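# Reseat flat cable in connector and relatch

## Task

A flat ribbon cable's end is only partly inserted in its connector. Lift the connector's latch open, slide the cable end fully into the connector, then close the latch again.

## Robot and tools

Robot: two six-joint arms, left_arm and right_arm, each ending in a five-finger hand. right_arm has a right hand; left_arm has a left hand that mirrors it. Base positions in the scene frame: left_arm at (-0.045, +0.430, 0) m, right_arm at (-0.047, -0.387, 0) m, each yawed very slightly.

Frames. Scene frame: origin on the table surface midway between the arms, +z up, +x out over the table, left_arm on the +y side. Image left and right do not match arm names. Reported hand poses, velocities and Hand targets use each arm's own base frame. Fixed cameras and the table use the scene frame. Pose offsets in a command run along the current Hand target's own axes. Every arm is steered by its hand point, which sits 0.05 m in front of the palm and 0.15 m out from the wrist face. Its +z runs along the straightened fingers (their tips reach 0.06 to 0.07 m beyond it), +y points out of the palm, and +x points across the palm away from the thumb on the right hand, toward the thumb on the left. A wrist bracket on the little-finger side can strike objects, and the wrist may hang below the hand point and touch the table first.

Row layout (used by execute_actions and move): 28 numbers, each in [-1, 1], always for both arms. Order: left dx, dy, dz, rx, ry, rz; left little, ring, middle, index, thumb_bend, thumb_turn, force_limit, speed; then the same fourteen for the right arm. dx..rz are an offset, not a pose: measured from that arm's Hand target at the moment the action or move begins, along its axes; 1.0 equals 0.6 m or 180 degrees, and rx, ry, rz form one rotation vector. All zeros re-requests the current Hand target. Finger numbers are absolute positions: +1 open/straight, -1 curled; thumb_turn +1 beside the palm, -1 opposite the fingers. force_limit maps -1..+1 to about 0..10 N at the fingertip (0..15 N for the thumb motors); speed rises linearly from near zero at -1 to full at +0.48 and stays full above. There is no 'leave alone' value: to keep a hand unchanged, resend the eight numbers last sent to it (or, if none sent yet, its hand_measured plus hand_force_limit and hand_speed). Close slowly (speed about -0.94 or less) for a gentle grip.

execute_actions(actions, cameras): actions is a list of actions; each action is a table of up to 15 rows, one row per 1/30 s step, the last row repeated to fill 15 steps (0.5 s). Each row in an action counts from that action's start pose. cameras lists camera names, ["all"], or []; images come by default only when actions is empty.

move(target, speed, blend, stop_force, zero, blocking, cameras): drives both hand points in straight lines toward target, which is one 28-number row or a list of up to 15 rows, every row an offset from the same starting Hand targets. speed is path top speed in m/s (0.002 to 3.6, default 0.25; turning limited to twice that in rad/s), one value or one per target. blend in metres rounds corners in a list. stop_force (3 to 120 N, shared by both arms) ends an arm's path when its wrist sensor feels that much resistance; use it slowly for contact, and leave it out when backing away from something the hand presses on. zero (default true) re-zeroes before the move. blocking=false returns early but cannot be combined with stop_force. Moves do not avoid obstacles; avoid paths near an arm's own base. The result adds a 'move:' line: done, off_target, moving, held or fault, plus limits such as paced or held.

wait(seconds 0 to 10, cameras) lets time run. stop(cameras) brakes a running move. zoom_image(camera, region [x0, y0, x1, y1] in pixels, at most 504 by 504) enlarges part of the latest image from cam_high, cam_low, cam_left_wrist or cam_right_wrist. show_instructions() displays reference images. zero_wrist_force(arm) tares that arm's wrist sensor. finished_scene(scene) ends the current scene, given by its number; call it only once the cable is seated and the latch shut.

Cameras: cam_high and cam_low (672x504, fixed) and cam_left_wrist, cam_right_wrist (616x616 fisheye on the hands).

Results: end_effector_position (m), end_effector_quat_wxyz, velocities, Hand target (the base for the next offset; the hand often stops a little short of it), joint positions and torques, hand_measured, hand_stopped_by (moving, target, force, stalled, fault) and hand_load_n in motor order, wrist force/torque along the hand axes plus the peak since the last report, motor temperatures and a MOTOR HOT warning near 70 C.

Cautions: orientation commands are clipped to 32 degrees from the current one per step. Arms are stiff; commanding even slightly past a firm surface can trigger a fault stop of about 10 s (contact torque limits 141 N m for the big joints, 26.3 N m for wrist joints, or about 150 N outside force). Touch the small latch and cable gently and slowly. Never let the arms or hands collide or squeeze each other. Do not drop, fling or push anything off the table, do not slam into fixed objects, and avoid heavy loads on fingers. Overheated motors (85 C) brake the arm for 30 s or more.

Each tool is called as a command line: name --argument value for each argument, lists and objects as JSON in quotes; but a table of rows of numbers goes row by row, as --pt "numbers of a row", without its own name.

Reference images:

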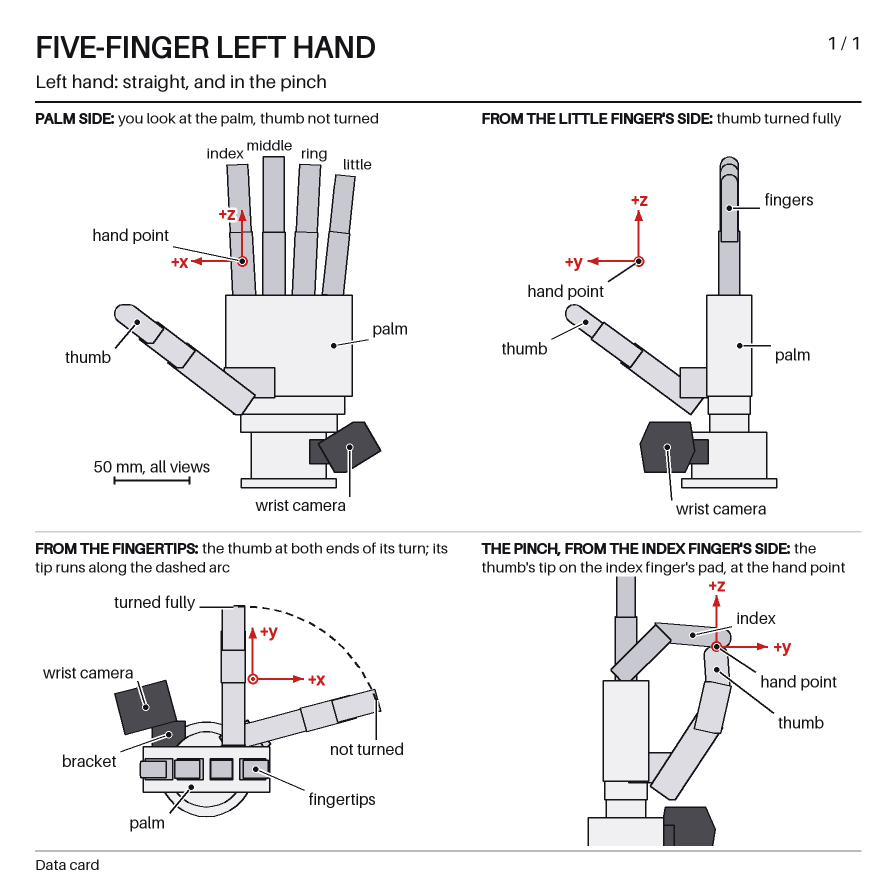

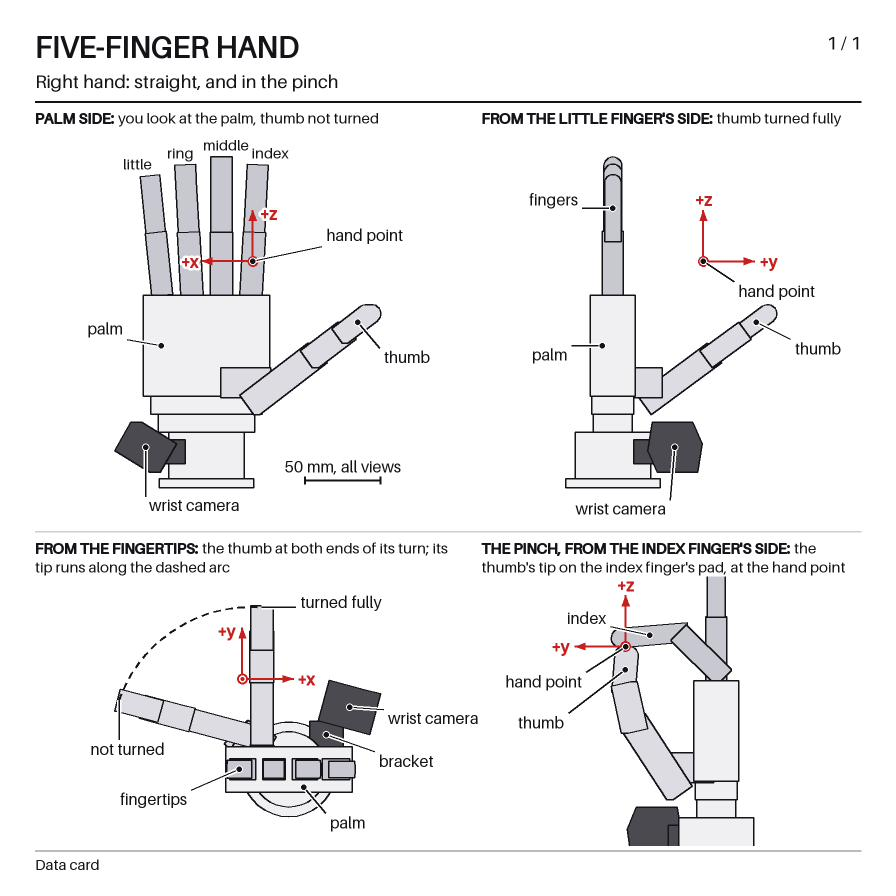

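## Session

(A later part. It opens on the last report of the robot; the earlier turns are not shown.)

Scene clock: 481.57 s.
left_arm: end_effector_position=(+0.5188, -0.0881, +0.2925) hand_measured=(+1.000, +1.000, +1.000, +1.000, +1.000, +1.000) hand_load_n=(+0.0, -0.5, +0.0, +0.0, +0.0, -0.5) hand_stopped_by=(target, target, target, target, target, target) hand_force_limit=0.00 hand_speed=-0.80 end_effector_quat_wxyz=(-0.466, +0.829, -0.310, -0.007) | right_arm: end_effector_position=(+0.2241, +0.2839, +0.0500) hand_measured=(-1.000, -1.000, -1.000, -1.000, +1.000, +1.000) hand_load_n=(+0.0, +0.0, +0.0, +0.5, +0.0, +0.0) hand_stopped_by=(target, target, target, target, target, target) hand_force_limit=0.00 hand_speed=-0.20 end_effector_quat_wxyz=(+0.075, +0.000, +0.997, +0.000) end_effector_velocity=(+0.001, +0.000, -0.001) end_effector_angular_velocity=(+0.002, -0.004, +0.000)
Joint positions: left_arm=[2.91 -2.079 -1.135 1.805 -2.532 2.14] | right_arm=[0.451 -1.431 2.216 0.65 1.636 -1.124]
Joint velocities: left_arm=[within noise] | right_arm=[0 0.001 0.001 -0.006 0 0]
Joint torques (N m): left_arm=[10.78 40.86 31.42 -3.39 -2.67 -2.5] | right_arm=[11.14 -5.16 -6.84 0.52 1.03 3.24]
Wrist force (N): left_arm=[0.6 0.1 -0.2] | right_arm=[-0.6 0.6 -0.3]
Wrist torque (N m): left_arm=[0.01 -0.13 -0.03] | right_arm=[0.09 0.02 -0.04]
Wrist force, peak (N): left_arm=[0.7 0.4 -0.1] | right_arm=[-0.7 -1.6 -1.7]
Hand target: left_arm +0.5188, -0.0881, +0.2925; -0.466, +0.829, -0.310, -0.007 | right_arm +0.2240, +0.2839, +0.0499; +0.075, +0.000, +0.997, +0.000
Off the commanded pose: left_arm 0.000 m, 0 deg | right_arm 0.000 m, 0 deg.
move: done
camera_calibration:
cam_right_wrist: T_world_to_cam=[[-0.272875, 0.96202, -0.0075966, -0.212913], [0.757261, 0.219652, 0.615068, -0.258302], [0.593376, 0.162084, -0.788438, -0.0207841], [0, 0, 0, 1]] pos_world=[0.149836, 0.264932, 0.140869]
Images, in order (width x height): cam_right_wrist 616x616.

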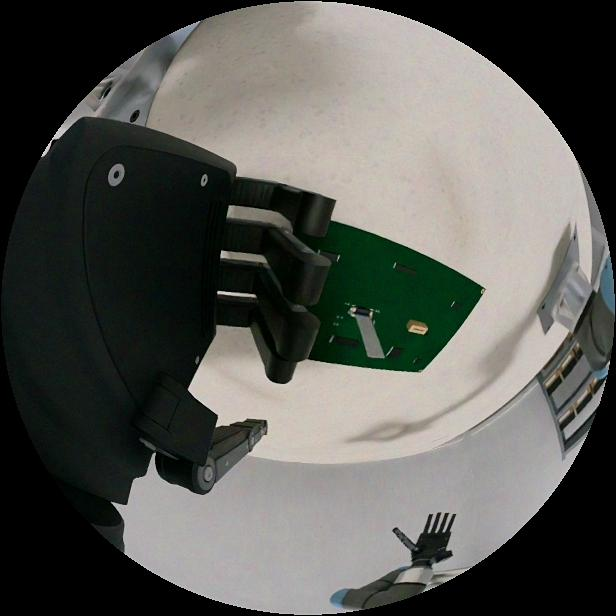

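move --pt "0 0 0 0 0 0 1 1 1 1 1 1 0 -0.8 -0.025 -0.05 -0.1648 0 0 0 -1 -1 -1 -1 1 1 0 -0.2" --pt "0 0 0 0 0 0 1 1 1 1 1 1 0 -0.8 -0.1717 0.005 -0.1426 0 -0.369 0 -1 -1 -1 -1 1 1 0 -0.2" --blend '[0.02, 0]' --cameras '["cam_right_wrist", "cam_high", "cam_low"]'

Scene clock: 546.73 s.
left_arm: end_effector_position=(+0.5188, -0.0881, +0.2925) hand_measured=(+1.000, +1.000, +1.000, +1.000, +1.000, +1.000) hand_load_n=(+0.0, +0.0, +0.0, -0.5, +0.0, +0.0) hand_stopped_by=(target, target, target, target, target, target) hand_force_limit=0.00 hand_speed=-0.80 end_effector_quat_wxyz=(-0.466, +0.829, -0.310, -0.007) | right_arm: end_effector_position=(+0.3130, +0.2870, +0.1499) hand_measured=(-1.000, -1.000, -1.000, -1.000, +1.000, +1.000) hand_load_n=(+0.0, +0.5, +0.0, +0.5, +0.0, +0.0) hand_stopped_by=(target, target, target, target, target, target) hand_force_limit=0.00 hand_speed=-0.20 end_effector_quat_wxyz=(+0.609, +0.000, +0.793, +0.000)
Joint positions: left_arm=[2.91 -2.079 -1.135 1.805 -2.532 2.14] | right_arm=[0.696 -1.608 2.512 -0.57 2.239 -1.358]
Joint torques (N m): left_arm=[10.2 38.95 31.29 -3.41 -2.85 -2.42] | right_arm=[-7.7 -19.03 -20.42 -1.85 1.07 -0.81]
Wrist force (N): left_arm=[0.4 0.1 -0.2] | right_arm=[-0.7 0.7 0.5]
Wrist torque (N m): left_arm=[0.00 -0.10 -0.04] | right_arm=[0.09 -0.25 -0.14]
Wrist force, peak (N): left_arm=[0.7 0.3 0.1] | right_arm=[-1.2 -0.2 -1.8]
Hand target: left_arm +0.5188, -0.0881, +0.2925; -0.466, +0.829, -0.310, -0.007 | right_arm +0.3130, +0.2870, +0.1500; +0.609, +0.000, +0.793, +0.000
Off the commanded pose: left_arm 0.000 m, 0 deg | right_arm 0.000 m, 0 deg.
move: done
camera_calibration:
cam_right_wrist: T_world_to_cam=[[-0.102504, 0.962056, -0.252865, -0.207347], [-0.260682, 0.21934, 0.940178, -0.117828], [0.959968, 0.162289, 0.228307, -0.262542], [0, 0, 0, 1]] pos_world=[0.200062, 0.267932, 0.118289]
Images, in order (width x height): cam_high 672x504, cam_low 672x504, cam_right_wrist 616x616.

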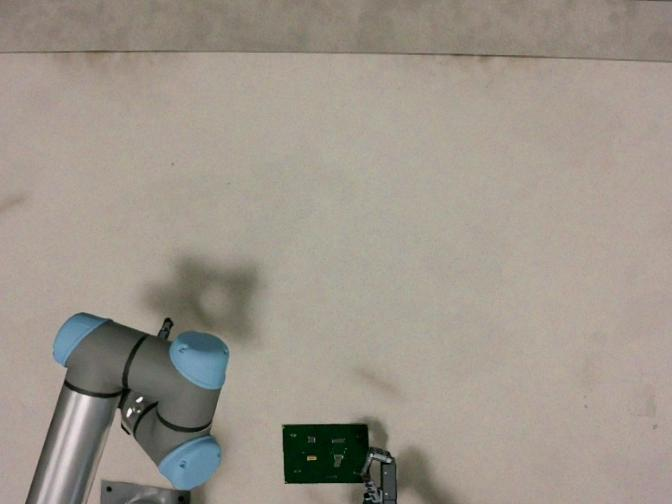

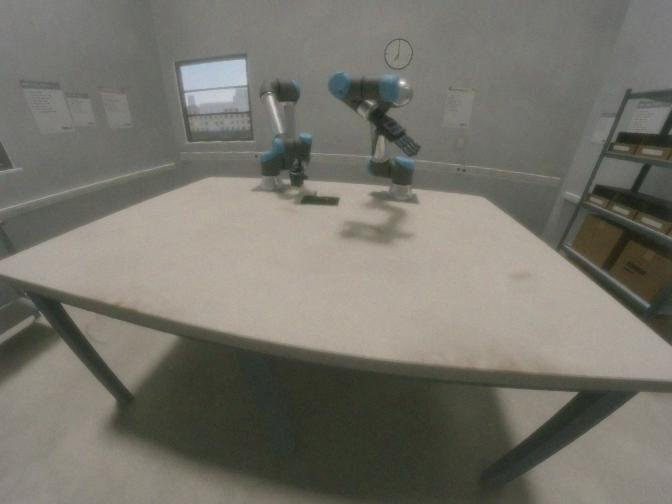

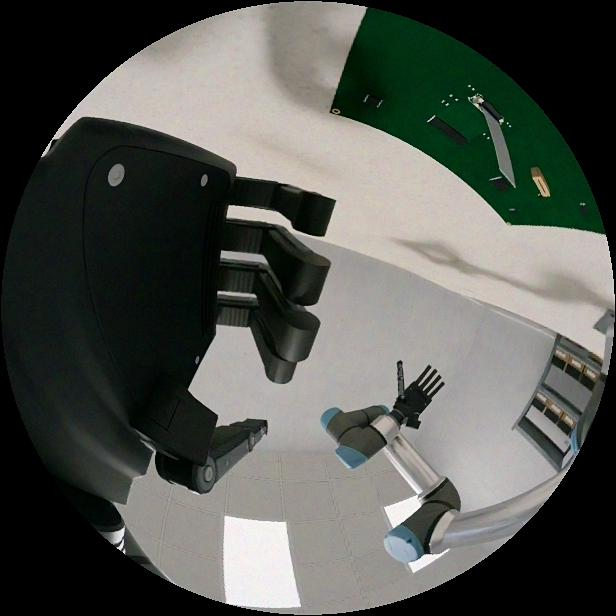

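zoom_image --camera "cam_right_wrist" --region '[465, 85, 525, 135]'

move --target '[0,0,0,0,0,0, 1, 1, 1, 1, 1, 1, 0, -0.8, 0.0695,0,0.0186,0,0,0, -1, -1, -1, -1, 1, 1, 0, -0.2]' --speed 0.1 --cameras '["cam_right_wrist"]'

Scaled by 8.400 from the camera's 616x616 image, which has a finer 880x880 frame.

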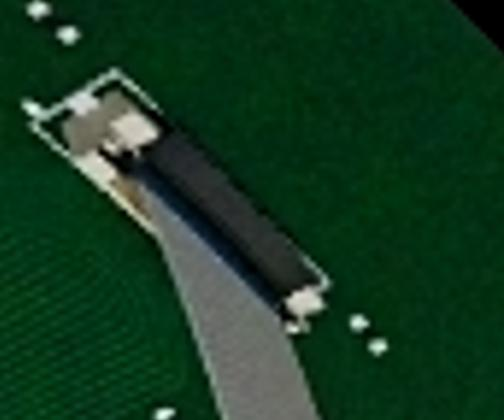

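Scene clock: 552.23 s.
left_arm: end_effector_position=(+0.5188, -0.0881, +0.2925) hand_measured=(+1.000, +1.000, +1.000, +1.000, +1.000, +1.000) hand_load_n=(+0.0, +0.0, +0.0, +0.0, +0.0, +0.0) hand_stopped_by=(target, target, target, target, target, target) hand_force_limit=0.00 hand_speed=-0.80 end_effector_quat_wxyz=(-0.466, +0.829, -0.310, -0.007) | right_arm: end_effector_position=(+0.3130, +0.2869, +0.1068) hand_measured=(-1.000, -1.000, -1.000, -1.000, +1.000, +1.000) hand_load_n=(+0.0, +0.0, +0.0, +0.5, +0.0, +0.0) hand_stopped_by=(target, target, target, target, target, target) hand_force_limit=0.00 hand_speed=-0.20 end_effector_quat_wxyz=(+0.609, +0.000, +0.793, +0.000)
Joint positions: left_arm=[2.91 -2.079 -1.135 1.805 -2.532 2.14] | right_arm=[0.696 -1.458 2.555 -0.762 2.239 -1.359]
Joint torques (N m): left_arm=[9.68 37.74 31.32 -3.47 -2.8 -2.49] | right_arm=[-11.3 -4.19 -19.84 -1.89 0.98 -2.84]
Wrist force (N): left_arm=[0.6 0.1 0.1] | right_arm=[-0.6 0.7 0.6]
Wrist torque (N m): left_arm=[-0.01 -0.12 -0.03] | right_arm=[0.09 -0.25 -0.04]
Wrist force, peak (N): left_arm=[0.7 0.3 -0.1] | right_arm=[-1.8 0.1 0.3]
Hand target: left_arm +0.5188, -0.0881, +0.2925; -0.466, +0.829, -0.310, -0.007 | right_arm +0.3130, +0.2869, +0.1068; +0.609, +0.000, +0.793, +0.000
Off the commanded pose: left_arm 0.000 m, 0 deg | right_arm 0.000 m, 0 deg.
move: done
camera_calibration:
cam_right_wrist: T_world_to_cam=[[-0.102506, 0.962008, -0.253046, -0.218133], [-0.260516, 0.219545, 0.940176, -0.077399], [0.960012, 0.162297, 0.228114, -0.252586], [0, 0, 0, 1]] pos_world=[0.199963, 0.267832, 0.0751896]
Images, in order (width x height): cam_right_wrist 616x616.

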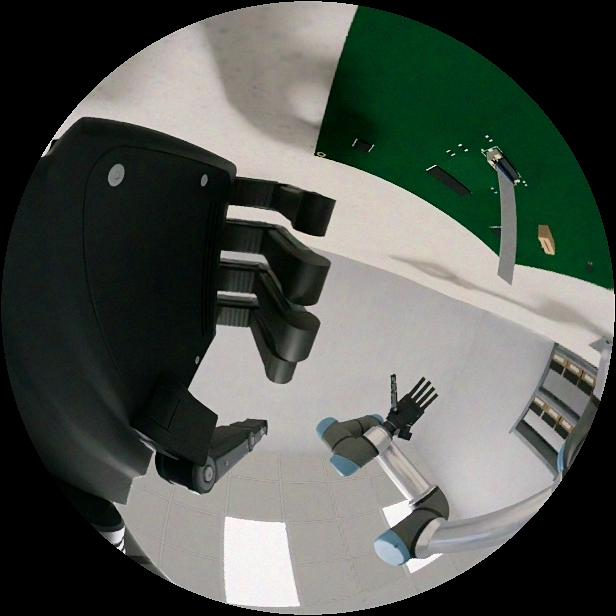

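zoom_image --camera "cam_right_wrist" --region '[475, 135, 535, 195]'

zoom_image --camera "cam_right_wrist" --region '[482, 140, 526, 184]'

Scaled by 8.400 from the camera's 616x616 image, which has a finer 880x880 frame.

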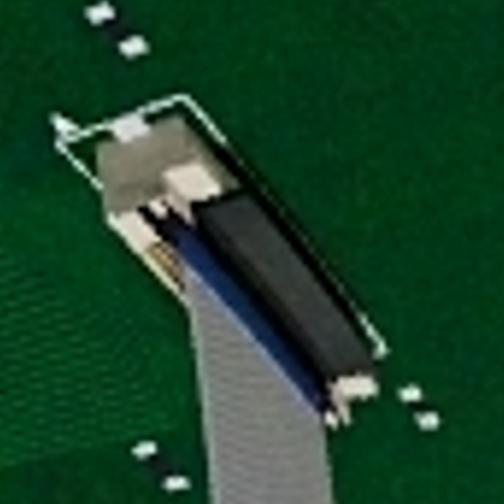

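Scaled by 11.455 from the camera's 616x616 image, which has a finer 880x880 frame.

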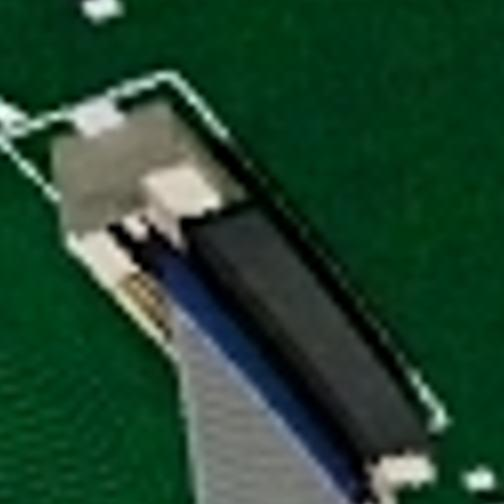

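zoom_image --camera "cam_right_wrist" --region '[200, 160, 350, 400]'

zoom_image --camera "cam_right_wrist" --region '[190, 410, 280, 500]'

Scaled by 2.100 from the camera's 616x616 image, which has a finer 880x880 frame.

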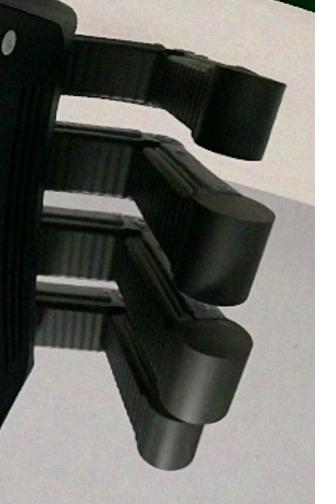

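Scaled by 5.600 from the camera's 616x616 image, which has a finer 880x880 frame.

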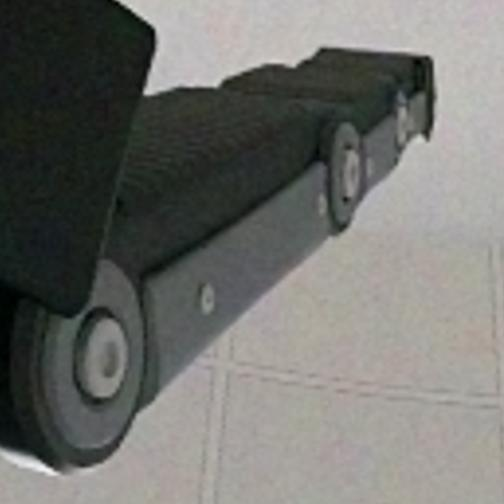

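move --target '[0,0,0,0,0,0, 1, 1, 1, 1, 1, 1, 0, -0.8, -0.1548,-0.0783,-0.1503,0,0.4167,0, -1, -1, -1, -1, 1, 1, 0, -0.2]' --speed 0.4

move --target '[0,0,0,0,0,0, 1, 1, 1, 1, 1, 1, 0, -0.8, 0,0,0,0,0,0.5, -1, -1, -1, -1, 1, 1, 0, -0.2]' --speed 0.5

Scene clock: 707.13 s.
left_arm: end_effector_position=(+0.5188, -0.0881, +0.2925) hand_measured=(+1.000, +1.000, +1.000, +1.000, +1.000, +1.000) hand_load_n=(+0.0, -0.5, +0.0, +0.0, +0.0, -0.5) hand_stopped_by=(target, target, target, target, target, target) hand_force_limit=0.00 hand_speed=-0.80 end_effector_quat_wxyz=(-0.466, +0.829, -0.310, -0.007) | right_arm: end_effector_position=(+0.2499, +0.2399, +0.2197) hand_measured=(-1.000, -1.000, -1.000, -1.000, +1.000, +1.000) hand_load_n=(+0.5, +0.0, +0.0, +0.0, +0.0, +0.0) hand_stopped_by=(target, target, target, target, target, target) hand_force_limit=0.00 hand_speed=-0.20 end_effector_quat_wxyz=(+0.000, +0.000, +1.000, +0.000) end_effector_velocity=(-0.001, +0.000, +0.001) end_effector_angular_velocity=(-0.001, +0.003, +0.000)
Joint positions: left_arm=[2.91 -2.079 -1.135 1.805 -2.532 2.14] | right_arm=[0.198 -1.629 1.931 1.268 1.571 -1.373]
Joint velocities: left_arm=[within noise] | right_arm=[0 -0.001 0 0.005 0.001 0]
Joint torques (N m): left_arm=[8.9 35.13 31.3 -3.57 -2.87 -2.32] | right_arm=[2.08 -18.84 -18.96 3.84 0.09 2.07]
Wrist force (N): left_arm=[0.3 0.1 -0.1] | right_arm=[-0.7 -0.1 -0.4]
Wrist torque (N m): left_arm=[0.00 -0.08 -0.05] | right_arm=[-0.04 0.06 -0.14]
Wrist force, peak (N): left_arm=[0.7 0.2 0.1] | right_arm=[-1.3 -0.1 -0.9]
Hand target: left_arm +0.5188, -0.0881, +0.2925; -0.466, +0.829, -0.310, -0.007 | right_arm +0.2499, +0.2400, +0.2198; +0.000, +0.000, +1.000, +0.000
Off the commanded pose: left_arm 0.000 m, 0 deg | right_arm 0.000 m, 0 deg.
move: done

Scene clock: 709.30 s.
left_arm: end_effector_position=(+0.5188, -0.0881, +0.2925) hand_measured=(+1.000, +1.000, +1.000, +1.000, +1.000, +1.000) hand_load_n=(+0.0, +0.0, -0.5, +0.0, +0.0, +0.0) hand_stopped_by=(target, target, target, target, target, target) hand_force_limit=0.00 hand_speed=-0.80 end_effector_quat_wxyz=(-0.466, +0.829, -0.310, -0.007) | right_arm: end_effector_position=(+0.2499, +0.2400, +0.2198) hand_measured=(-1.000, -1.000, -1.000, -1.000, +1.000, +1.000) hand_load_n=(+0.0, +0.0, +0.0, +0.5, +0.0, +0.0) hand_stopped_by=(target, target, target, target, target, target) hand_force_limit=0.00 hand_speed=-0.20 end_effector_quat_wxyz=(+0.000, +0.707, +0.707, +0.000) end_effector_velocity=(-0.001, -0.001, +0.000) end_effector_angular_velocity=(+0.000, +0.002, -0.006)
Joint positions: left_arm=[2.91 -2.079 -1.135 1.805 -2.532 2.14] | right_arm=[0.545 -1.506 1.807 1.268 1.571 0.544]
Joint velocities: left_arm=[within noise] | right_arm=[0 0 0.001 0.001 -0.001 0.006]
Joint torques (N m): left_arm=[8.89 34.93 31.36 -3.34 -2.78 -2.3] | right_arm=[-11.63 -34.95 -7.41 2.07 -0.97 2.88]
Wrist force (N): left_arm=[0.6 0.1 0.1] | right_arm=[-0.6 -0.2 0.0]
Wrist torque (N m): left_arm=[-0.01 -0.13 -0.03] | right_arm=[-0.04 0.06 0.07]
Wrist force, peak (N): left_arm=[0.6 0.3 0.2] | right_arm=[-1.4 -0.3 -0.2]
Hand target: left_arm +0.5188, -0.0881, +0.2925; -0.466, +0.829, -0.310, -0.007 | right_arm +0.2499, +0.2400, +0.2198; +0.000, +0.707, +0.707, +0.000
Off the commanded pose: left_arm 0.000 m, 0 deg | right_arm 0.000 m, 0 deg.
move: done

move --pt "0 0 0 0 0 0 1 1 1 1 1 1 0 -0.8 0.0683 -0.175 0.1167 0 0 0.5 -1 -1 -1 -1 1 1 0 -0.2" --pt "0 0 0 0 0 0 1 1 1 1 1 1 0 -0.8 0.0683 -0.175 0.1167 0 0 0.5 1 -1 -1 -1 1 1 0 -0.2" --speed 0.4 --cameras '["cam_right_wrist", "cam_high"]'

Scene clock: 721.53 s.
left_arm: end_effector_position=(+0.5188, -0.0881, +0.2925) hand_measured=(+1.000, +1.000, +1.000, +1.000, +1.000, +1.000) hand_load_n=(+0.0, +0.0, +0.0, +0.0, +0.0, +0.0) hand_stopped_by=(target, target, target, target, target, target) hand_force_limit=0.00 hand_speed=-0.80 end_effector_quat_wxyz=(-0.466, +0.829, -0.310, -0.007) | right_arm: end_effector_position=(+0.1449, +0.2809, +0.1497) hand_measured=(+1.000, -1.000, -1.000, -1.000, +1.000, +1.000) hand_load_n=(+0.0, +0.0, +0.0, +0.0, +0.0, +0.0) hand_stopped_by=(target, target, target, target, target, target) hand_force_limit=0.00 hand_speed=-0.20 end_effector_quat_wxyz=(+0.000, +1.000, +0.000, +0.000)
Joint positions: left_arm=[2.91 -2.079 -1.135 1.805 -2.532 2.14] | right_arm=[0.741 -1.314 1.773 1.112 1.571 2.311]
Joint torques (N m): left_arm=[8.42 34.97 30.81 -3.51 -2.73 -2.42] | right_arm=[-9.59 -40.66 -26.04 4.28 -0.88 2.92]
Wrist force (N): left_arm=[0.5 0.2 0.0] | right_arm=[-0.5 0.0 0.0]
Wrist torque (N m): left_arm=[0.00 -0.10 -0.04] | right_arm=[0.02 0.05 0.02]
Wrist force, peak (N): left_arm=[0.7 0.1 -0.3] | right_arm=[-1.3 0.0 -0.4]
Hand target: left_arm +0.5188, -0.0881, +0.2925; -0.466, +0.829, -0.310, -0.007 | right_arm +0.1449, +0.2809, +0.1497; +0.000, +1.000, +0.000, +0.000
Off the commanded pose: left_arm 0.000 m, 0 deg | right_arm 0.000 m, 0 deg.
move: done
camera_calibration:
cam_right_wrist: T_world_to_cam=[[0.270991, -0.961985, 0.0338922, 0.224654], [-0.841468, -0.219649, 0.493646, 0.114167], [-0.467435, -0.162293, -0.869002, 0.362172], [0, 0, 0, 1]] pos_world=[0.20448, 0.299968, 0.250757]
Images, in order (width x height): cam_high 672x504, cam_right_wrist 616x616.

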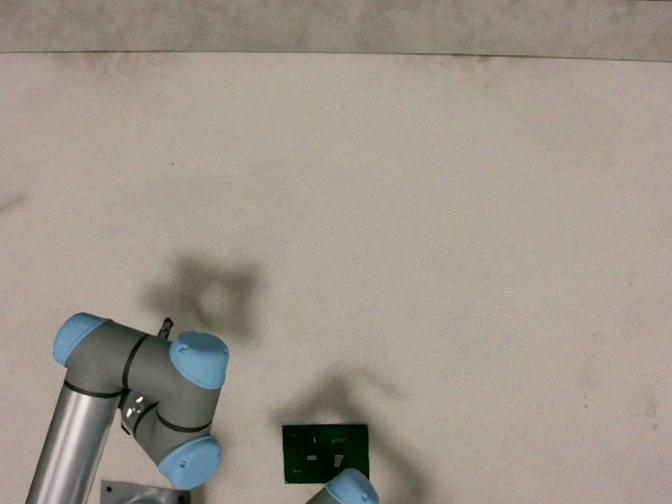

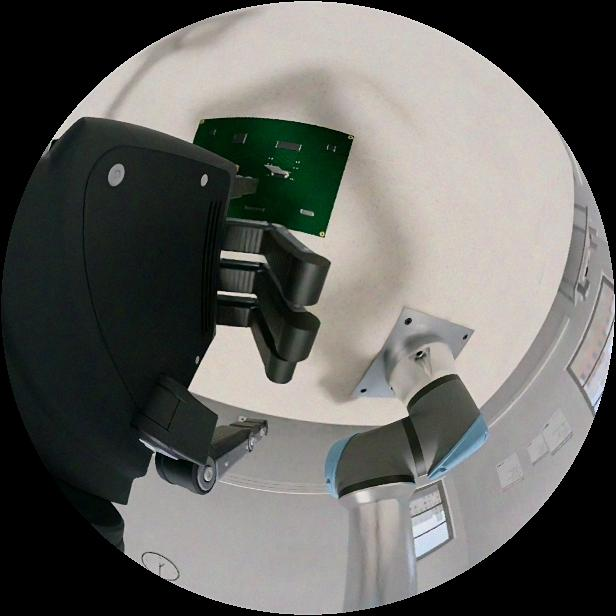

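zoom_image --camera "cam_right_wrist" --region '[215, 140, 315, 220]'

Scaled by 5.040 from the camera's 616x616 image, which has a finer 880x880 frame.

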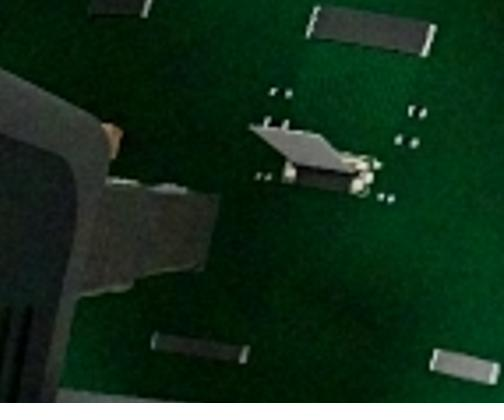

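zoom_image --camera "cam_right_wrist" --region '[260, 155, 300, 185]'

Scaled by 12.600 from the camera's 616x616 image, which has a finer 880x880 frame.

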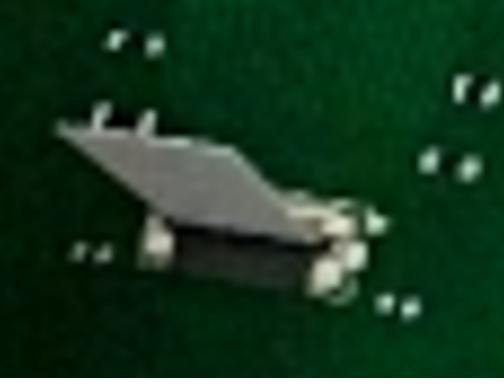

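move --target '[0,0,0,0,0,0, 1, 1, 1, 1, 1, 1, 0, -0.8, 0.0067,0.01,0.1233,0,0,0, 1, -1, -1, -1, 1, 1, 0, -0.2]' --speed 0.15 --cameras '["cam_right_wrist"]'

zoom_image --camera "cam_right_wrist" --region '[230, 140, 310, 220]'

Scene clock: 758.40 s.
left_arm: end_effector_position=(+0.5188, -0.0881, +0.2925) hand_measured=(+1.000, +1.000, +1.000, +1.000, +1.000, +1.000) hand_load_n=(+0.0, -0.5, +0.0, +0.0, +0.0, +0.0) hand_stopped_by=(target, target, target, target, target, target) hand_force_limit=0.00 hand_speed=-0.80 end_effector_quat_wxyz=(-0.466, +0.829, -0.310, -0.007) | right_arm: end_effector_position=(+0.1490, +0.2749, +0.0758) hand_measured=(+1.000, -1.000, -1.000, -1.000, +1.000, +1.000) hand_load_n=(+0.0, +0.0, +0.0, +0.0, +0.0, +0.0) hand_stopped_by=(target, target, target, target, target, target) hand_force_limit=0.00 hand_speed=-0.20 end_effector_quat_wxyz=(+0.000, +1.000, +0.000, +0.000)
Joint positions: left_arm=[2.91 -2.079 -1.135 1.805 -2.532 2.14] | right_arm=[0.721 -1.228 1.875 0.923 1.571 2.291]
Joint torques (N m): left_arm=[8.94 35.21 31.17 -3.44 -2.87 -2.4] | right_arm=[9.59 -31.43 -14.47 1.28 0 3.12]
Wrist force (N): left_arm=[0.3 0.0 -0.1] | right_arm=[-0.5 0.6 -0.3]
Wrist torque (N m): left_arm=[-0.02 -0.08 -0.04] | right_arm=[0.12 0.05 0.06]
Wrist force, peak (N): left_arm=[0.6 0.4 0.1] | right_arm=[-0.8 -0.2 -1.6]
Hand target: left_arm +0.5188, -0.0881, +0.2925; -0.466, +0.829, -0.310, -0.007 | right_arm +0.1490, +0.2749, +0.0757; +0.000, +1.000, +0.000, +0.000
Off the commanded pose: left_arm 0.000 m, 0 deg | right_arm 0.000 m, 0 deg.
move: done
camera_calibration:
cam_right_wrist: T_world_to_cam=[[0.270898, -0.96201, 0.0339155, 0.220205], [-0.841453, -0.219544, 0.493717, 0.15276], [-0.467515, -0.162285, -0.868961, 0.2988], [0, 0, 0, 1]] pos_world=[0.208581, 0.293868, 0.176756]
Images, in order (width x height): cam_right_wrist 616x616.

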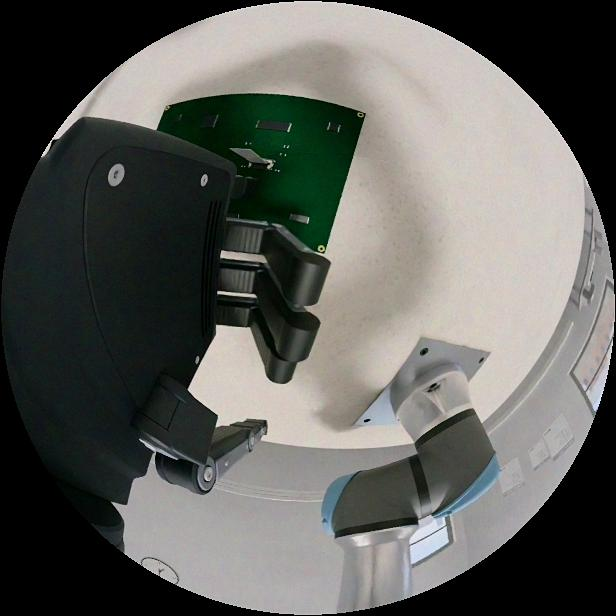

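Scaled by 6.300 from the camera's 616x616 image, which has a finer 880x880 frame.

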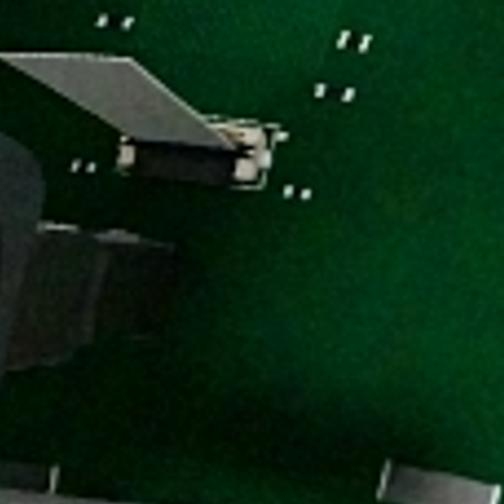

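move --target '[0,0,0,0,0,0, 1, 1, 1, 1, 1, 1, 0, -0.8, 0,0,0.0367,0,0,0, 1, -1, -1, -1, 1, 1, 0, -0.2]' --speed 0.008 --stop_force 3 --cameras '["cam_right_wrist"]'

zoom_image --camera "cam_right_wrist" --region '[230, 140, 310, 220]'

Scene clock: 770.20 s.
left_arm: end_effector_position=(+0.5188, -0.0881, +0.2925) hand_measured=(+1.000, +1.000, +1.000, +1.000, +1.000, +1.000) hand_load_n=(+0.0, +0.0, +0.0, +0.0, +0.0, -0.5) hand_stopped_by=(target, target, target, target, target, target) hand_force_limit=0.00 hand_speed=-0.80 end_effector_quat_wxyz=(-0.466, +0.829, -0.310, -0.007) | right_arm: end_effector_position=(+0.1490, +0.2749, +0.0661) hand_measured=(+1.000, -1.000, -1.000, -1.000, +1.000, +1.000) hand_load_n=(+0.0, +0.0, +0.0, +0.0, +0.0, +0.0) hand_stopped_by=(target, target, target, target, target, target) hand_force_limit=0.00 hand_speed=-0.20 end_effector_quat_wxyz=(+0.000, +1.000, +0.000, +0.000)
Joint positions: left_arm=[2.91 -2.079 -1.135 1.805 -2.532 2.14] | right_arm=[0.721 -1.213 1.885 0.898 1.571 2.291]
Joint torques (N m): left_arm=[8.77 34.75 31.5 -3.24 -2.75 -2.21] | right_arm=[6.47 -41.91 -22.46 3.86 -0.77 2.19]
Wrist force (N): left_arm=[0.4 0.0 0.0] | right_arm=[-0.2 0.3 -3.7]
Wrist torque (N m): left_arm=[-0.02 -0.10 -0.04] | right_arm=[0.30 0.23 0.04]
Wrist force, peak (N): left_arm=[0.7 0.3 0.1] | right_arm=[-0.6 0.3 -7.4]
Hand target: left_arm +0.5188, -0.0881, +0.2925; -0.466, +0.829, -0.310, -0.007 | right_arm +0.1490, +0.2749, +0.0661; +0.000, +1.000, +0.000, +0.000 (not the last commanded pose)
Off the commanded pose: left_arm 0.000 m, 0 deg | right_arm 0.012 m, 0 deg.
move: contact (right_arm)
camera_calibration:
cam_right_wrist: T_world_to_cam=[[0.27098, -0.961989, 0.0338685, 0.220612], [-0.841428, -0.219637, 0.493719, 0.157543], [-0.467514, -0.162286, -0.868962, 0.290474], [0, 0, 0, 1]] pos_world=[0.208581, 0.293968, 0.167157]
Images, in order (width x height): cam_right_wrist 616x616.

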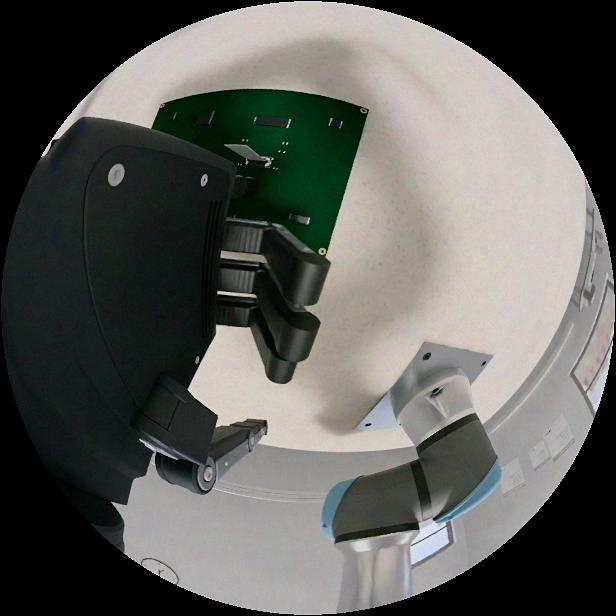

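Scaled by 6.300 from the camera's 616x616 image, which has a finer 880x880 frame.

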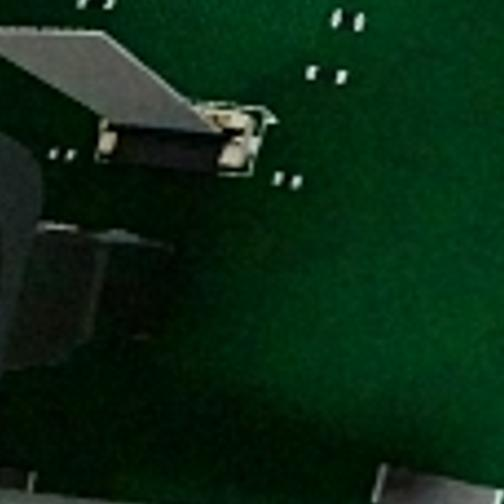

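move --target '[0,0,0,0,0,0, 1, 1, 1, 1, 1, 1, 0, -0.8, 0,0,-0.0012,0,0,0, 1, -1, -1, -1, 1, 1, 0, -0.2]' --speed 0.01

Scene clock: 781.97 s.
left_arm: end_effector_position=(+0.5188, -0.0881, +0.2925) hand_measured=(+1.000, +1.000, +1.000, +1.000, +1.000, +1.000) hand_load_n=(+0.0, -0.5, +0.0, +0.0, +0.0, +0.0) hand_stopped_by=(target, target, target, target, target, target) hand_force_limit=0.00 hand_speed=-0.80 end_effector_quat_wxyz=(-0.466, +0.829, -0.310, -0.007) | right_arm: end_effector_position=(+0.1490, +0.2749, +0.0669) hand_measured=(+1.000, -1.000, -1.000, -1.000, +1.000, +1.000) hand_load_n=(+0.0, +0.5, +0.0, +0.0, +0.0, +0.0) hand_stopped_by=(target, target, target, target, target, target) hand_force_limit=0.00 hand_speed=-0.20 end_effector_quat_wxyz=(+0.000, +1.000, +0.000, +0.000)
Joint positions: left_arm=[2.91 -2.079 -1.135 1.805 -2.532 2.14] | right_arm=[0.721 -1.214 1.884 0.9 1.571 2.291]
Joint torques (N m): left_arm=[8.52 34.96 31.06 -3.3 -2.77 -2.27] | right_arm=[7.74 -40.85 -23.58 3.8 -0.75 2.27]
Wrist force (N): left_arm=[0.5 0.2 0.1] | right_arm=[-0.5 0.7 -0.4]
Wrist torque (N m): left_arm=[0.00 -0.10 -0.04] | right_arm=[0.13 0.04 0.05]
Wrist force, peak (N): left_arm=[0.8 0.2 0.0] | right_arm=[0.0 0.4 -3.9]
Hand target: left_arm +0.5188, -0.0881, +0.2925; -0.466, +0.829, -0.310, -0.007 | right_arm +0.1490, +0.2749, +0.0669; +0.000, +1.000, +0.000, +0.000
Off the commanded pose: left_arm 0.000 m, 0 deg | right_arm 0.000 m, 0 deg.
move: done

move --target '[0,0,0,0,0,0, 1, 1, 1, 1, 1, 1, 0, -0.8, 0.027,0,0,0,0,0, 1, -1, -1, -1, 1, 1, 0, -0.2]' --speed 0.006 --stop_force 3 --cameras '["cam_right_wrist"]'

zoom_image --camera "cam_right_wrist" --region '[230, 140, 310, 220]'

Scene clock: 788.83 s.
left_arm: end_effector_position=(+0.5188, -0.0881, +0.2925) hand_measured=(+1.000, +1.000, +1.000, +1.000, +1.000, +1.000) hand_load_n=(+0.0, +0.0, +0.0, +0.0, +0.0, -0.5) hand_stopped_by=(target, target, target, target, target, target) hand_force_limit=0.00 hand_speed=-0.80 end_effector_quat_wxyz=(-0.466, +0.829, -0.310, -0.007) | right_arm: end_effector_position=(+0.1652, +0.2749, +0.0669) hand_measured=(+1.000, -1.000, -1.000, -1.000, +1.000, +1.000) hand_load_n=(+0.0, +0.0, +0.0, +0.0, +0.0, +0.0) hand_stopped_by=(target, target, target, target, target, target) hand_force_limit=0.00 hand_speed=-0.20 end_effector_quat_wxyz=(+0.000, +1.000, +0.000, +0.000)
Joint positions: left_arm=[2.91 -2.079 -1.135 1.805 -2.532 2.14] | right_arm=[0.691 -1.198 1.86 0.908 1.571 2.262]
Joint torques (N m): left_arm=[7.54 35.65 31.48 -3.25 -2.59 -2.18] | right_arm=[7.56 -30.99 -6.72 2.49 -0.83 2.55]
Wrist force (N): left_arm=[0.5 0.4 0.3] | right_arm=[-0.7 0.4 0.1]
Wrist torque (N m): left_arm=[0.01 -0.09 -0.05] | right_arm=[0.07 0.02 0.04]
Wrist force, peak (N): left_arm=[0.7 0.4 0.2] | right_arm=[-1.0 0.6 -0.2]
Hand target: left_arm +0.5188, -0.0881, +0.2925; -0.466, +0.829, -0.310, -0.007 | right_arm +0.1652, +0.2749, +0.0669; +0.000, +1.000, +0.000, +0.000
Off the commanded pose: left_arm 0.000 m, 0 deg | right_arm 0.000 m, 0 deg.
move: done
camera_calibration:
cam_right_wrist: T_world_to_cam=[[0.27098, -0.961989, 0.0338685, 0.216198], [-0.841428, -0.219637, 0.493719, 0.170829], [-0.467514, -0.162286, -0.868962, 0.298656], [0, 0, 0, 1]] pos_world=[0.224781, 0.293968, 0.167857]
Images, in order (width x height): cam_right_wrist 616x616.

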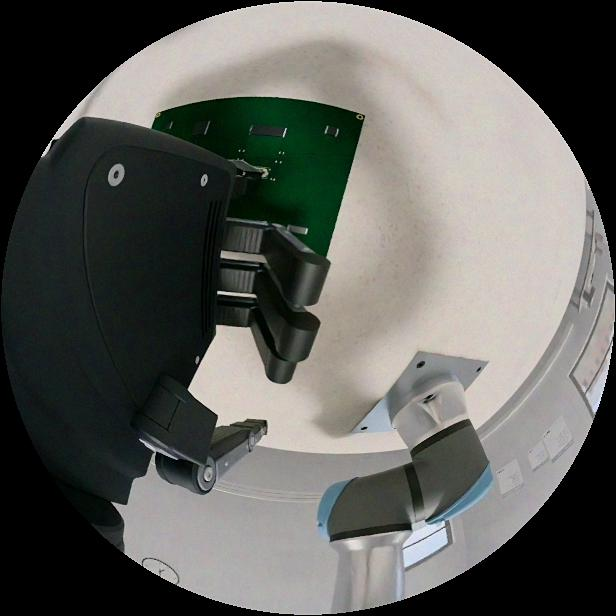

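Scaled by 6.300 from the camera's 616x616 image, which has a finer 880x880 frame.

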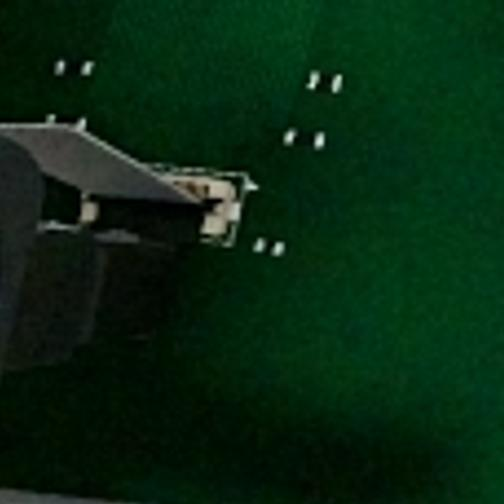

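move --target '[0,0,0,0,0,0, 1, 1, 1, 1, 1, 1, 0, -0.8, 0.012,0,0,0,0,0, 1, -1, -1, -1, 1, 1, 0, -0.2]' --speed 0.005 --stop_force 3 --cameras '["cam_right_wrist"]'

zoom_image --camera "cam_right_wrist" --region '[230, 140, 310, 220]'

Scene clock: 797.93 s.
left_arm: end_effector_position=(+0.5188, -0.0881, +0.2925) hand_measured=(+1.000, +1.000, +1.000, +1.000, +1.000, +1.000) hand_load_n=(+0.0, +0.0, +0.0, +0.0, +0.0, -0.5) hand_stopped_by=(target, target, target, target, target, target) hand_force_limit=0.00 hand_speed=-0.80 end_effector_quat_wxyz=(-0.466, +0.829, -0.310, -0.007) | right_arm: end_effector_position=(+0.1724, +0.2749, +0.0669) hand_measured=(+1.000, -1.000, -1.000, -1.000, +1.000, +1.000) hand_load_n=(+0.0, +0.0, +0.0, +0.0, +0.0, +0.0) hand_stopped_by=(target, target, target, target, target, target) hand_force_limit=0.00 hand_speed=-0.20 end_effector_quat_wxyz=(+0.000, +1.000, +0.000, +0.000)
Joint positions: left_arm=[2.91 -2.079 -1.135 1.805 -2.532 2.14] | right_arm=[0.679 -1.19 1.848 0.912 1.571 2.249]
Joint torques (N m): left_arm=[7.51 35.02 31.78 -3.29 -2.71 -2.24] | right_arm=[6.45 -29.15 -9.52 2.84 -0.94 1.46]
Wrist force (N): left_arm=[0.5 0.2 0.1] | right_arm=[-0.3 0.2 -0.1]
Wrist torque (N m): left_arm=[0.00 -0.10 -0.03] | right_arm=[0.05 -0.03 0.08]
Wrist force, peak (N): left_arm=[0.6 0.4 0.0] | right_arm=[-0.8 0.9 -0.6]
Hand target: left_arm +0.5188, -0.0881, +0.2925; -0.466, +0.829, -0.310, -0.007 | right_arm +0.1724, +0.2749, +0.0669; +0.000, +1.000, +0.000, +0.000
Off the commanded pose: left_arm 0.000 m, 0 deg | right_arm 0.000 m, 0 deg.
move: done
camera_calibration:
cam_right_wrist: T_world_to_cam=[[0.27098, -0.961989, 0.0338685, 0.21422], [-0.841428, -0.219637, 0.493719, 0.176971], [-0.467514, -0.162286, -0.868962, 0.302069], [0, 0, 0, 1]] pos_world=[0.232081, 0.293968, 0.167857]
Images, in order (width x height): cam_right_wrist 616x616.

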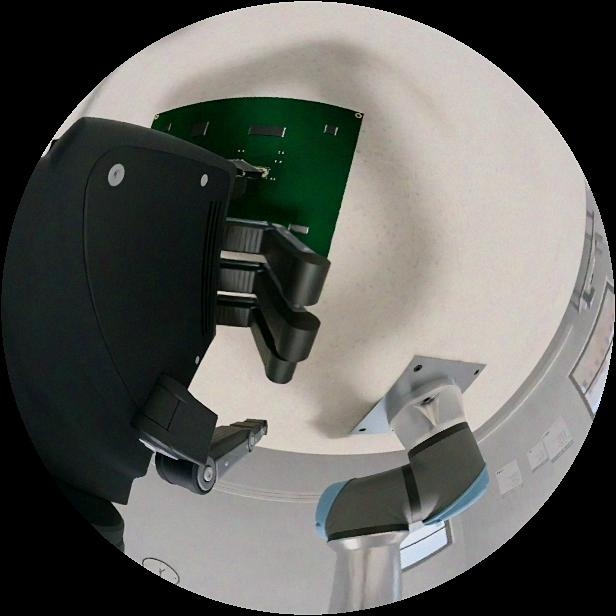

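Scaled by 6.300 from the camera's 616x616 image, which has a finer 880x880 frame.

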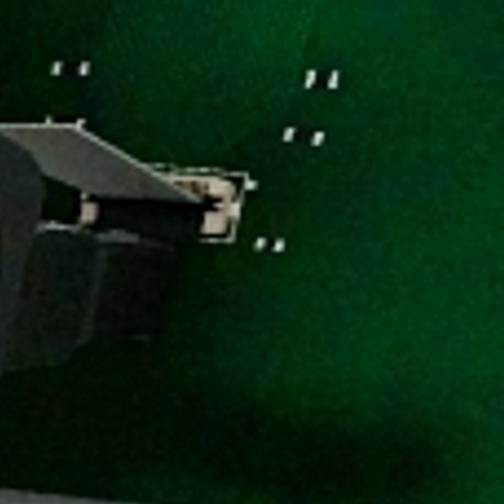

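move --target '[-0.0795,0.1928,-0.2428,-0.4748,0.0540,-0.2468, 1, 1, 1, 1, 1, 1, 0, -0.8, -0.0367,0,-0.0333,0,0,0, 1, -1, -1, -1, 1, 1, 0, -0.2]' --speed 0.3 --cameras '["cam_high","cam_left_wrist"]'

Scene clock: 955.17 s.
left_arm: end_effector_position=(+0.3796, -0.2201, +0.3003) hand_measured=(+1.000, +1.000, +1.000, +1.000, +1.000, +1.000) hand_load_n=(+0.0, +0.0, +0.0, +0.0, +0.0, +0.0) hand_stopped_by=(target, target, target, target, target, target) hand_force_limit=0.00 hand_speed=-0.80 end_effector_quat_wxyz=(+0.258, +0.965, +0.048, +0.013) | right_arm: end_effector_position=(+0.1503, +0.2749, +0.0869) hand_measured=(+1.000, -1.000, -1.000, -1.000, +1.000, +1.000) hand_load_n=(+0.0, +0.0, +0.0, +0.0, +0.0, +0.0) hand_stopped_by=(target, target, target, target, target, target) hand_force_limit=0.00 hand_speed=-0.20 end_effector_quat_wxyz=(+0.000, +1.000, +0.000, +0.000)
Joint positions: left_arm=[3.411 -1.64 -1.784 1.756 -1.056 1.767] | right_arm=[0.718 -1.242 1.862 0.951 1.571 2.289]
Joint torques (N m): left_arm=[0.59 21.1 13.41 -3.33 2.7 3.46] | right_arm=[-5.22 -23.18 -8.71 1.11 1.12 -0.03]
Wrist force (N): left_arm=[-0.5 -1.3 0.4] | right_arm=[-0.3 0.3 -0.3]
Wrist torque (N m): left_arm=[-0.21 0.04 -0.06] | right_arm=[0.08 0.01 -0.12]
Wrist force, peak (N): left_arm=[-1.1 -1.7 0.8] | right_arm=[-0.8 0.7 -0.3]
Hand target: left_arm +0.3796, -0.2202, +0.3003; +0.259, +0.965, +0.048, +0.013 | right_arm +0.1503, +0.2749, +0.0868; +0.000, +1.000, +0.000, +0.000
Off the commanded pose: left_arm 0.000 m, 0 deg | right_arm 0.000 m, 0 deg.
move: done
camera_calibration:
cam_left_wrist: T_world_to_cam=[[0.19584, 0.861236, -0.468955, 0.257734], [0.840657, 0.0987836, 0.532482, -0.447608], [0.504918, -0.498512, -0.704659, 0.0275995], [0, 0, 0, 1]] pos_world=[0.311875, -0.163995, 0.378657]
Images, in order (width x height): cam_high 672x504, cam_left_wrist 616x616.

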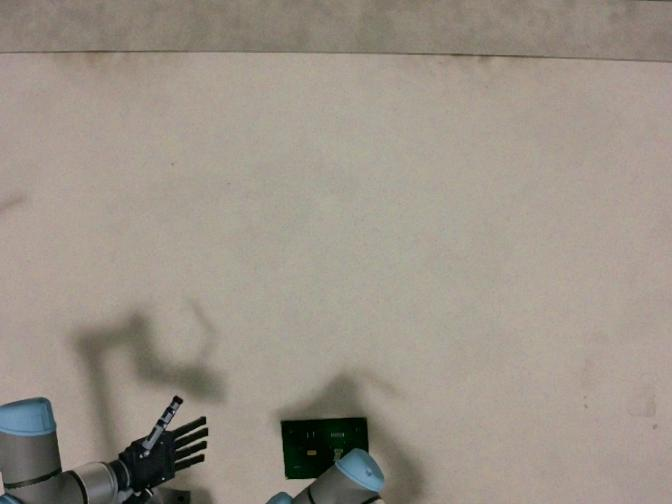

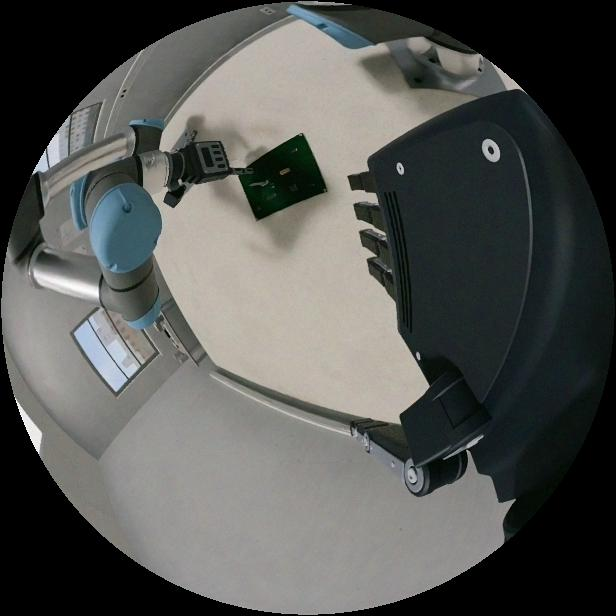

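zoom_image --camera "cam_left_wrist" --region '[225, 120, 345, 240]'

Scaled by 4.200 from the camera's 616x616 image, which has a finer 880x880 frame.

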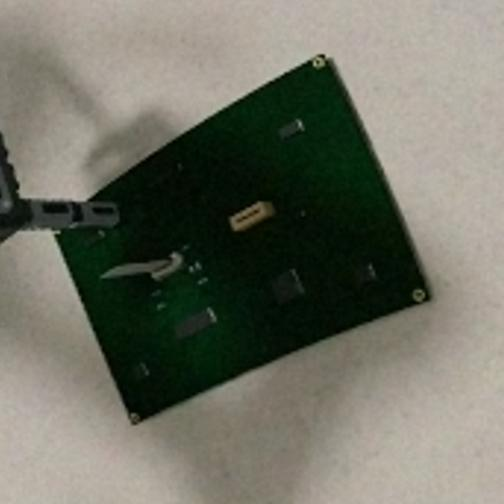

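move --target '[-0.1702,0.1525,0.3382,0,-0.0689,0, 1, 1, 1, 1, 1, 1, 0, -0.8, 0,0,0,0,0,0, 1, -1, -1, -1, 1, 1, 0, -0.2]' --speed 0.2 --cameras '["cam_high","cam_left_wrist"]'

zoom_image --camera "cam_left_wrist" --region '[240, 150, 420, 330]'

Scene clock: 996.67 s.
left_arm: end_effector_position=(+0.2960, -0.4101, +0.1704) hand_measured=(+1.000, +1.000, +1.000, +1.000, +1.000, +1.000) hand_load_n=(+0.0, +0.0, +0.5, +0.0, +0.0, +0.0) hand_stopped_by=(target, target, target, target, target, target) hand_force_limit=0.00 hand_speed=-0.80 end_effector_quat_wxyz=(+0.262, +0.960, +0.020, -0.091) | right_arm: end_effector_position=(+0.1503, +0.2749, +0.0868) hand_measured=(+1.000, -1.000, -1.000, -1.000, +1.000, +1.000) hand_load_n=(+0.0, +0.0, +0.5, +0.0, +0.0, +0.0) hand_stopped_by=(target, target, target, target, target, target) hand_force_limit=0.00 hand_speed=-0.20 end_effector_quat_wxyz=(+0.000, +1.000, +0.000, +0.000)
Joint positions: left_arm=[2.847 -1.871 -1.842 2.13 -1.008 1.239] | right_arm=[0.718 -1.242 1.862 0.951 1.571 2.289]
Joint torques (N m): left_arm=[-8.93 20.32 2.88 -0.9 -1.39 -1.17] | right_arm=[-9.09 -15.56 -19.63 0.93 0.88 -2.4]
Wrist force (N): left_arm=[-0.3 -1.6 0.6] | right_arm=[-0.5 0.3 -0.4]
Wrist torque (N m): left_arm=[-0.30 0.02 -0.11] | right_arm=[0.07 0.05 -0.13]
Wrist force, peak (N): left_arm=[-0.8 -1.2 2.5] | right_arm=[-0.6 0.6 0.0]
Hand target: left_arm +0.2959, -0.4101, +0.1703; +0.262, +0.960, +0.020, -0.091 | right_arm +0.1503, +0.2749, +0.0868; +0.000, +1.000, +0.000, +0.000
Off the commanded pose: left_arm 0.000 m, 0 deg | right_arm 0.000 m, 0 deg.
move: done
camera_calibration:
cam_left_wrist: T_world_to_cam=[[0.195122, 0.830556, -0.521637, 0.373395], [0.930687, 0.0110047, 0.365652, -0.323586], [0.309435, -0.556827, -0.77084, -0.0711906], [0, 0, 0, 1]] pos_world=[0.250328, -0.346205, 0.25822]
Images, in order (width x height): cam_high 672x504, cam_left_wrist 616x616.

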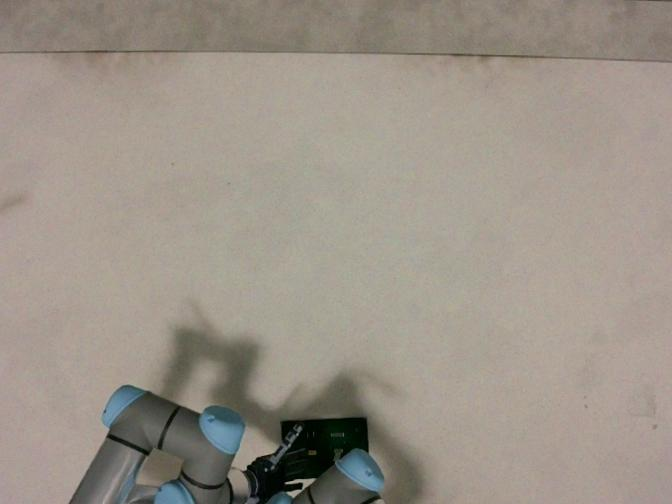

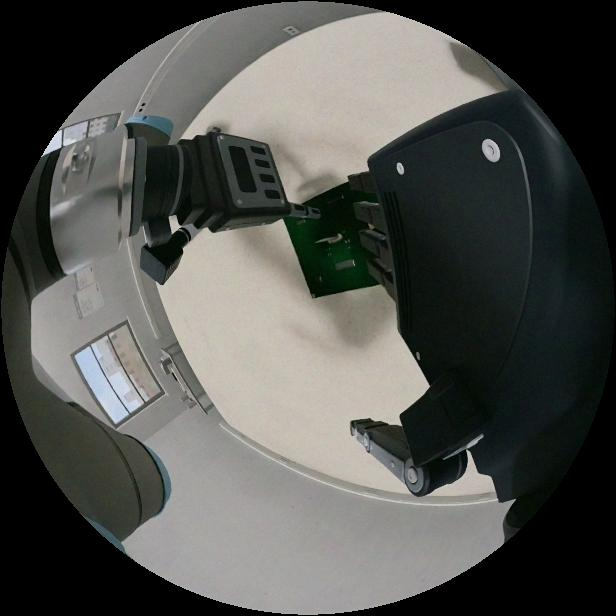

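Scaled by 2.800 from the camera's 616x616 image, which has a finer 880x880 frame.

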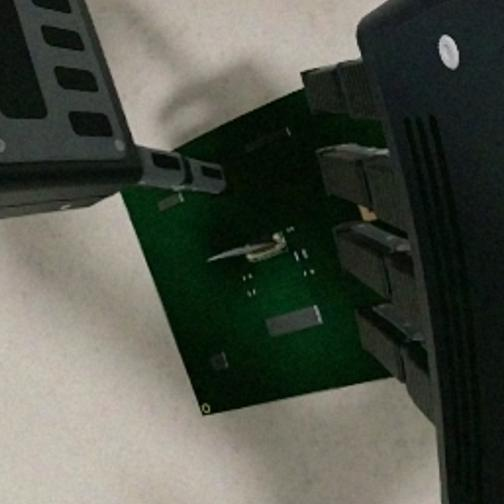

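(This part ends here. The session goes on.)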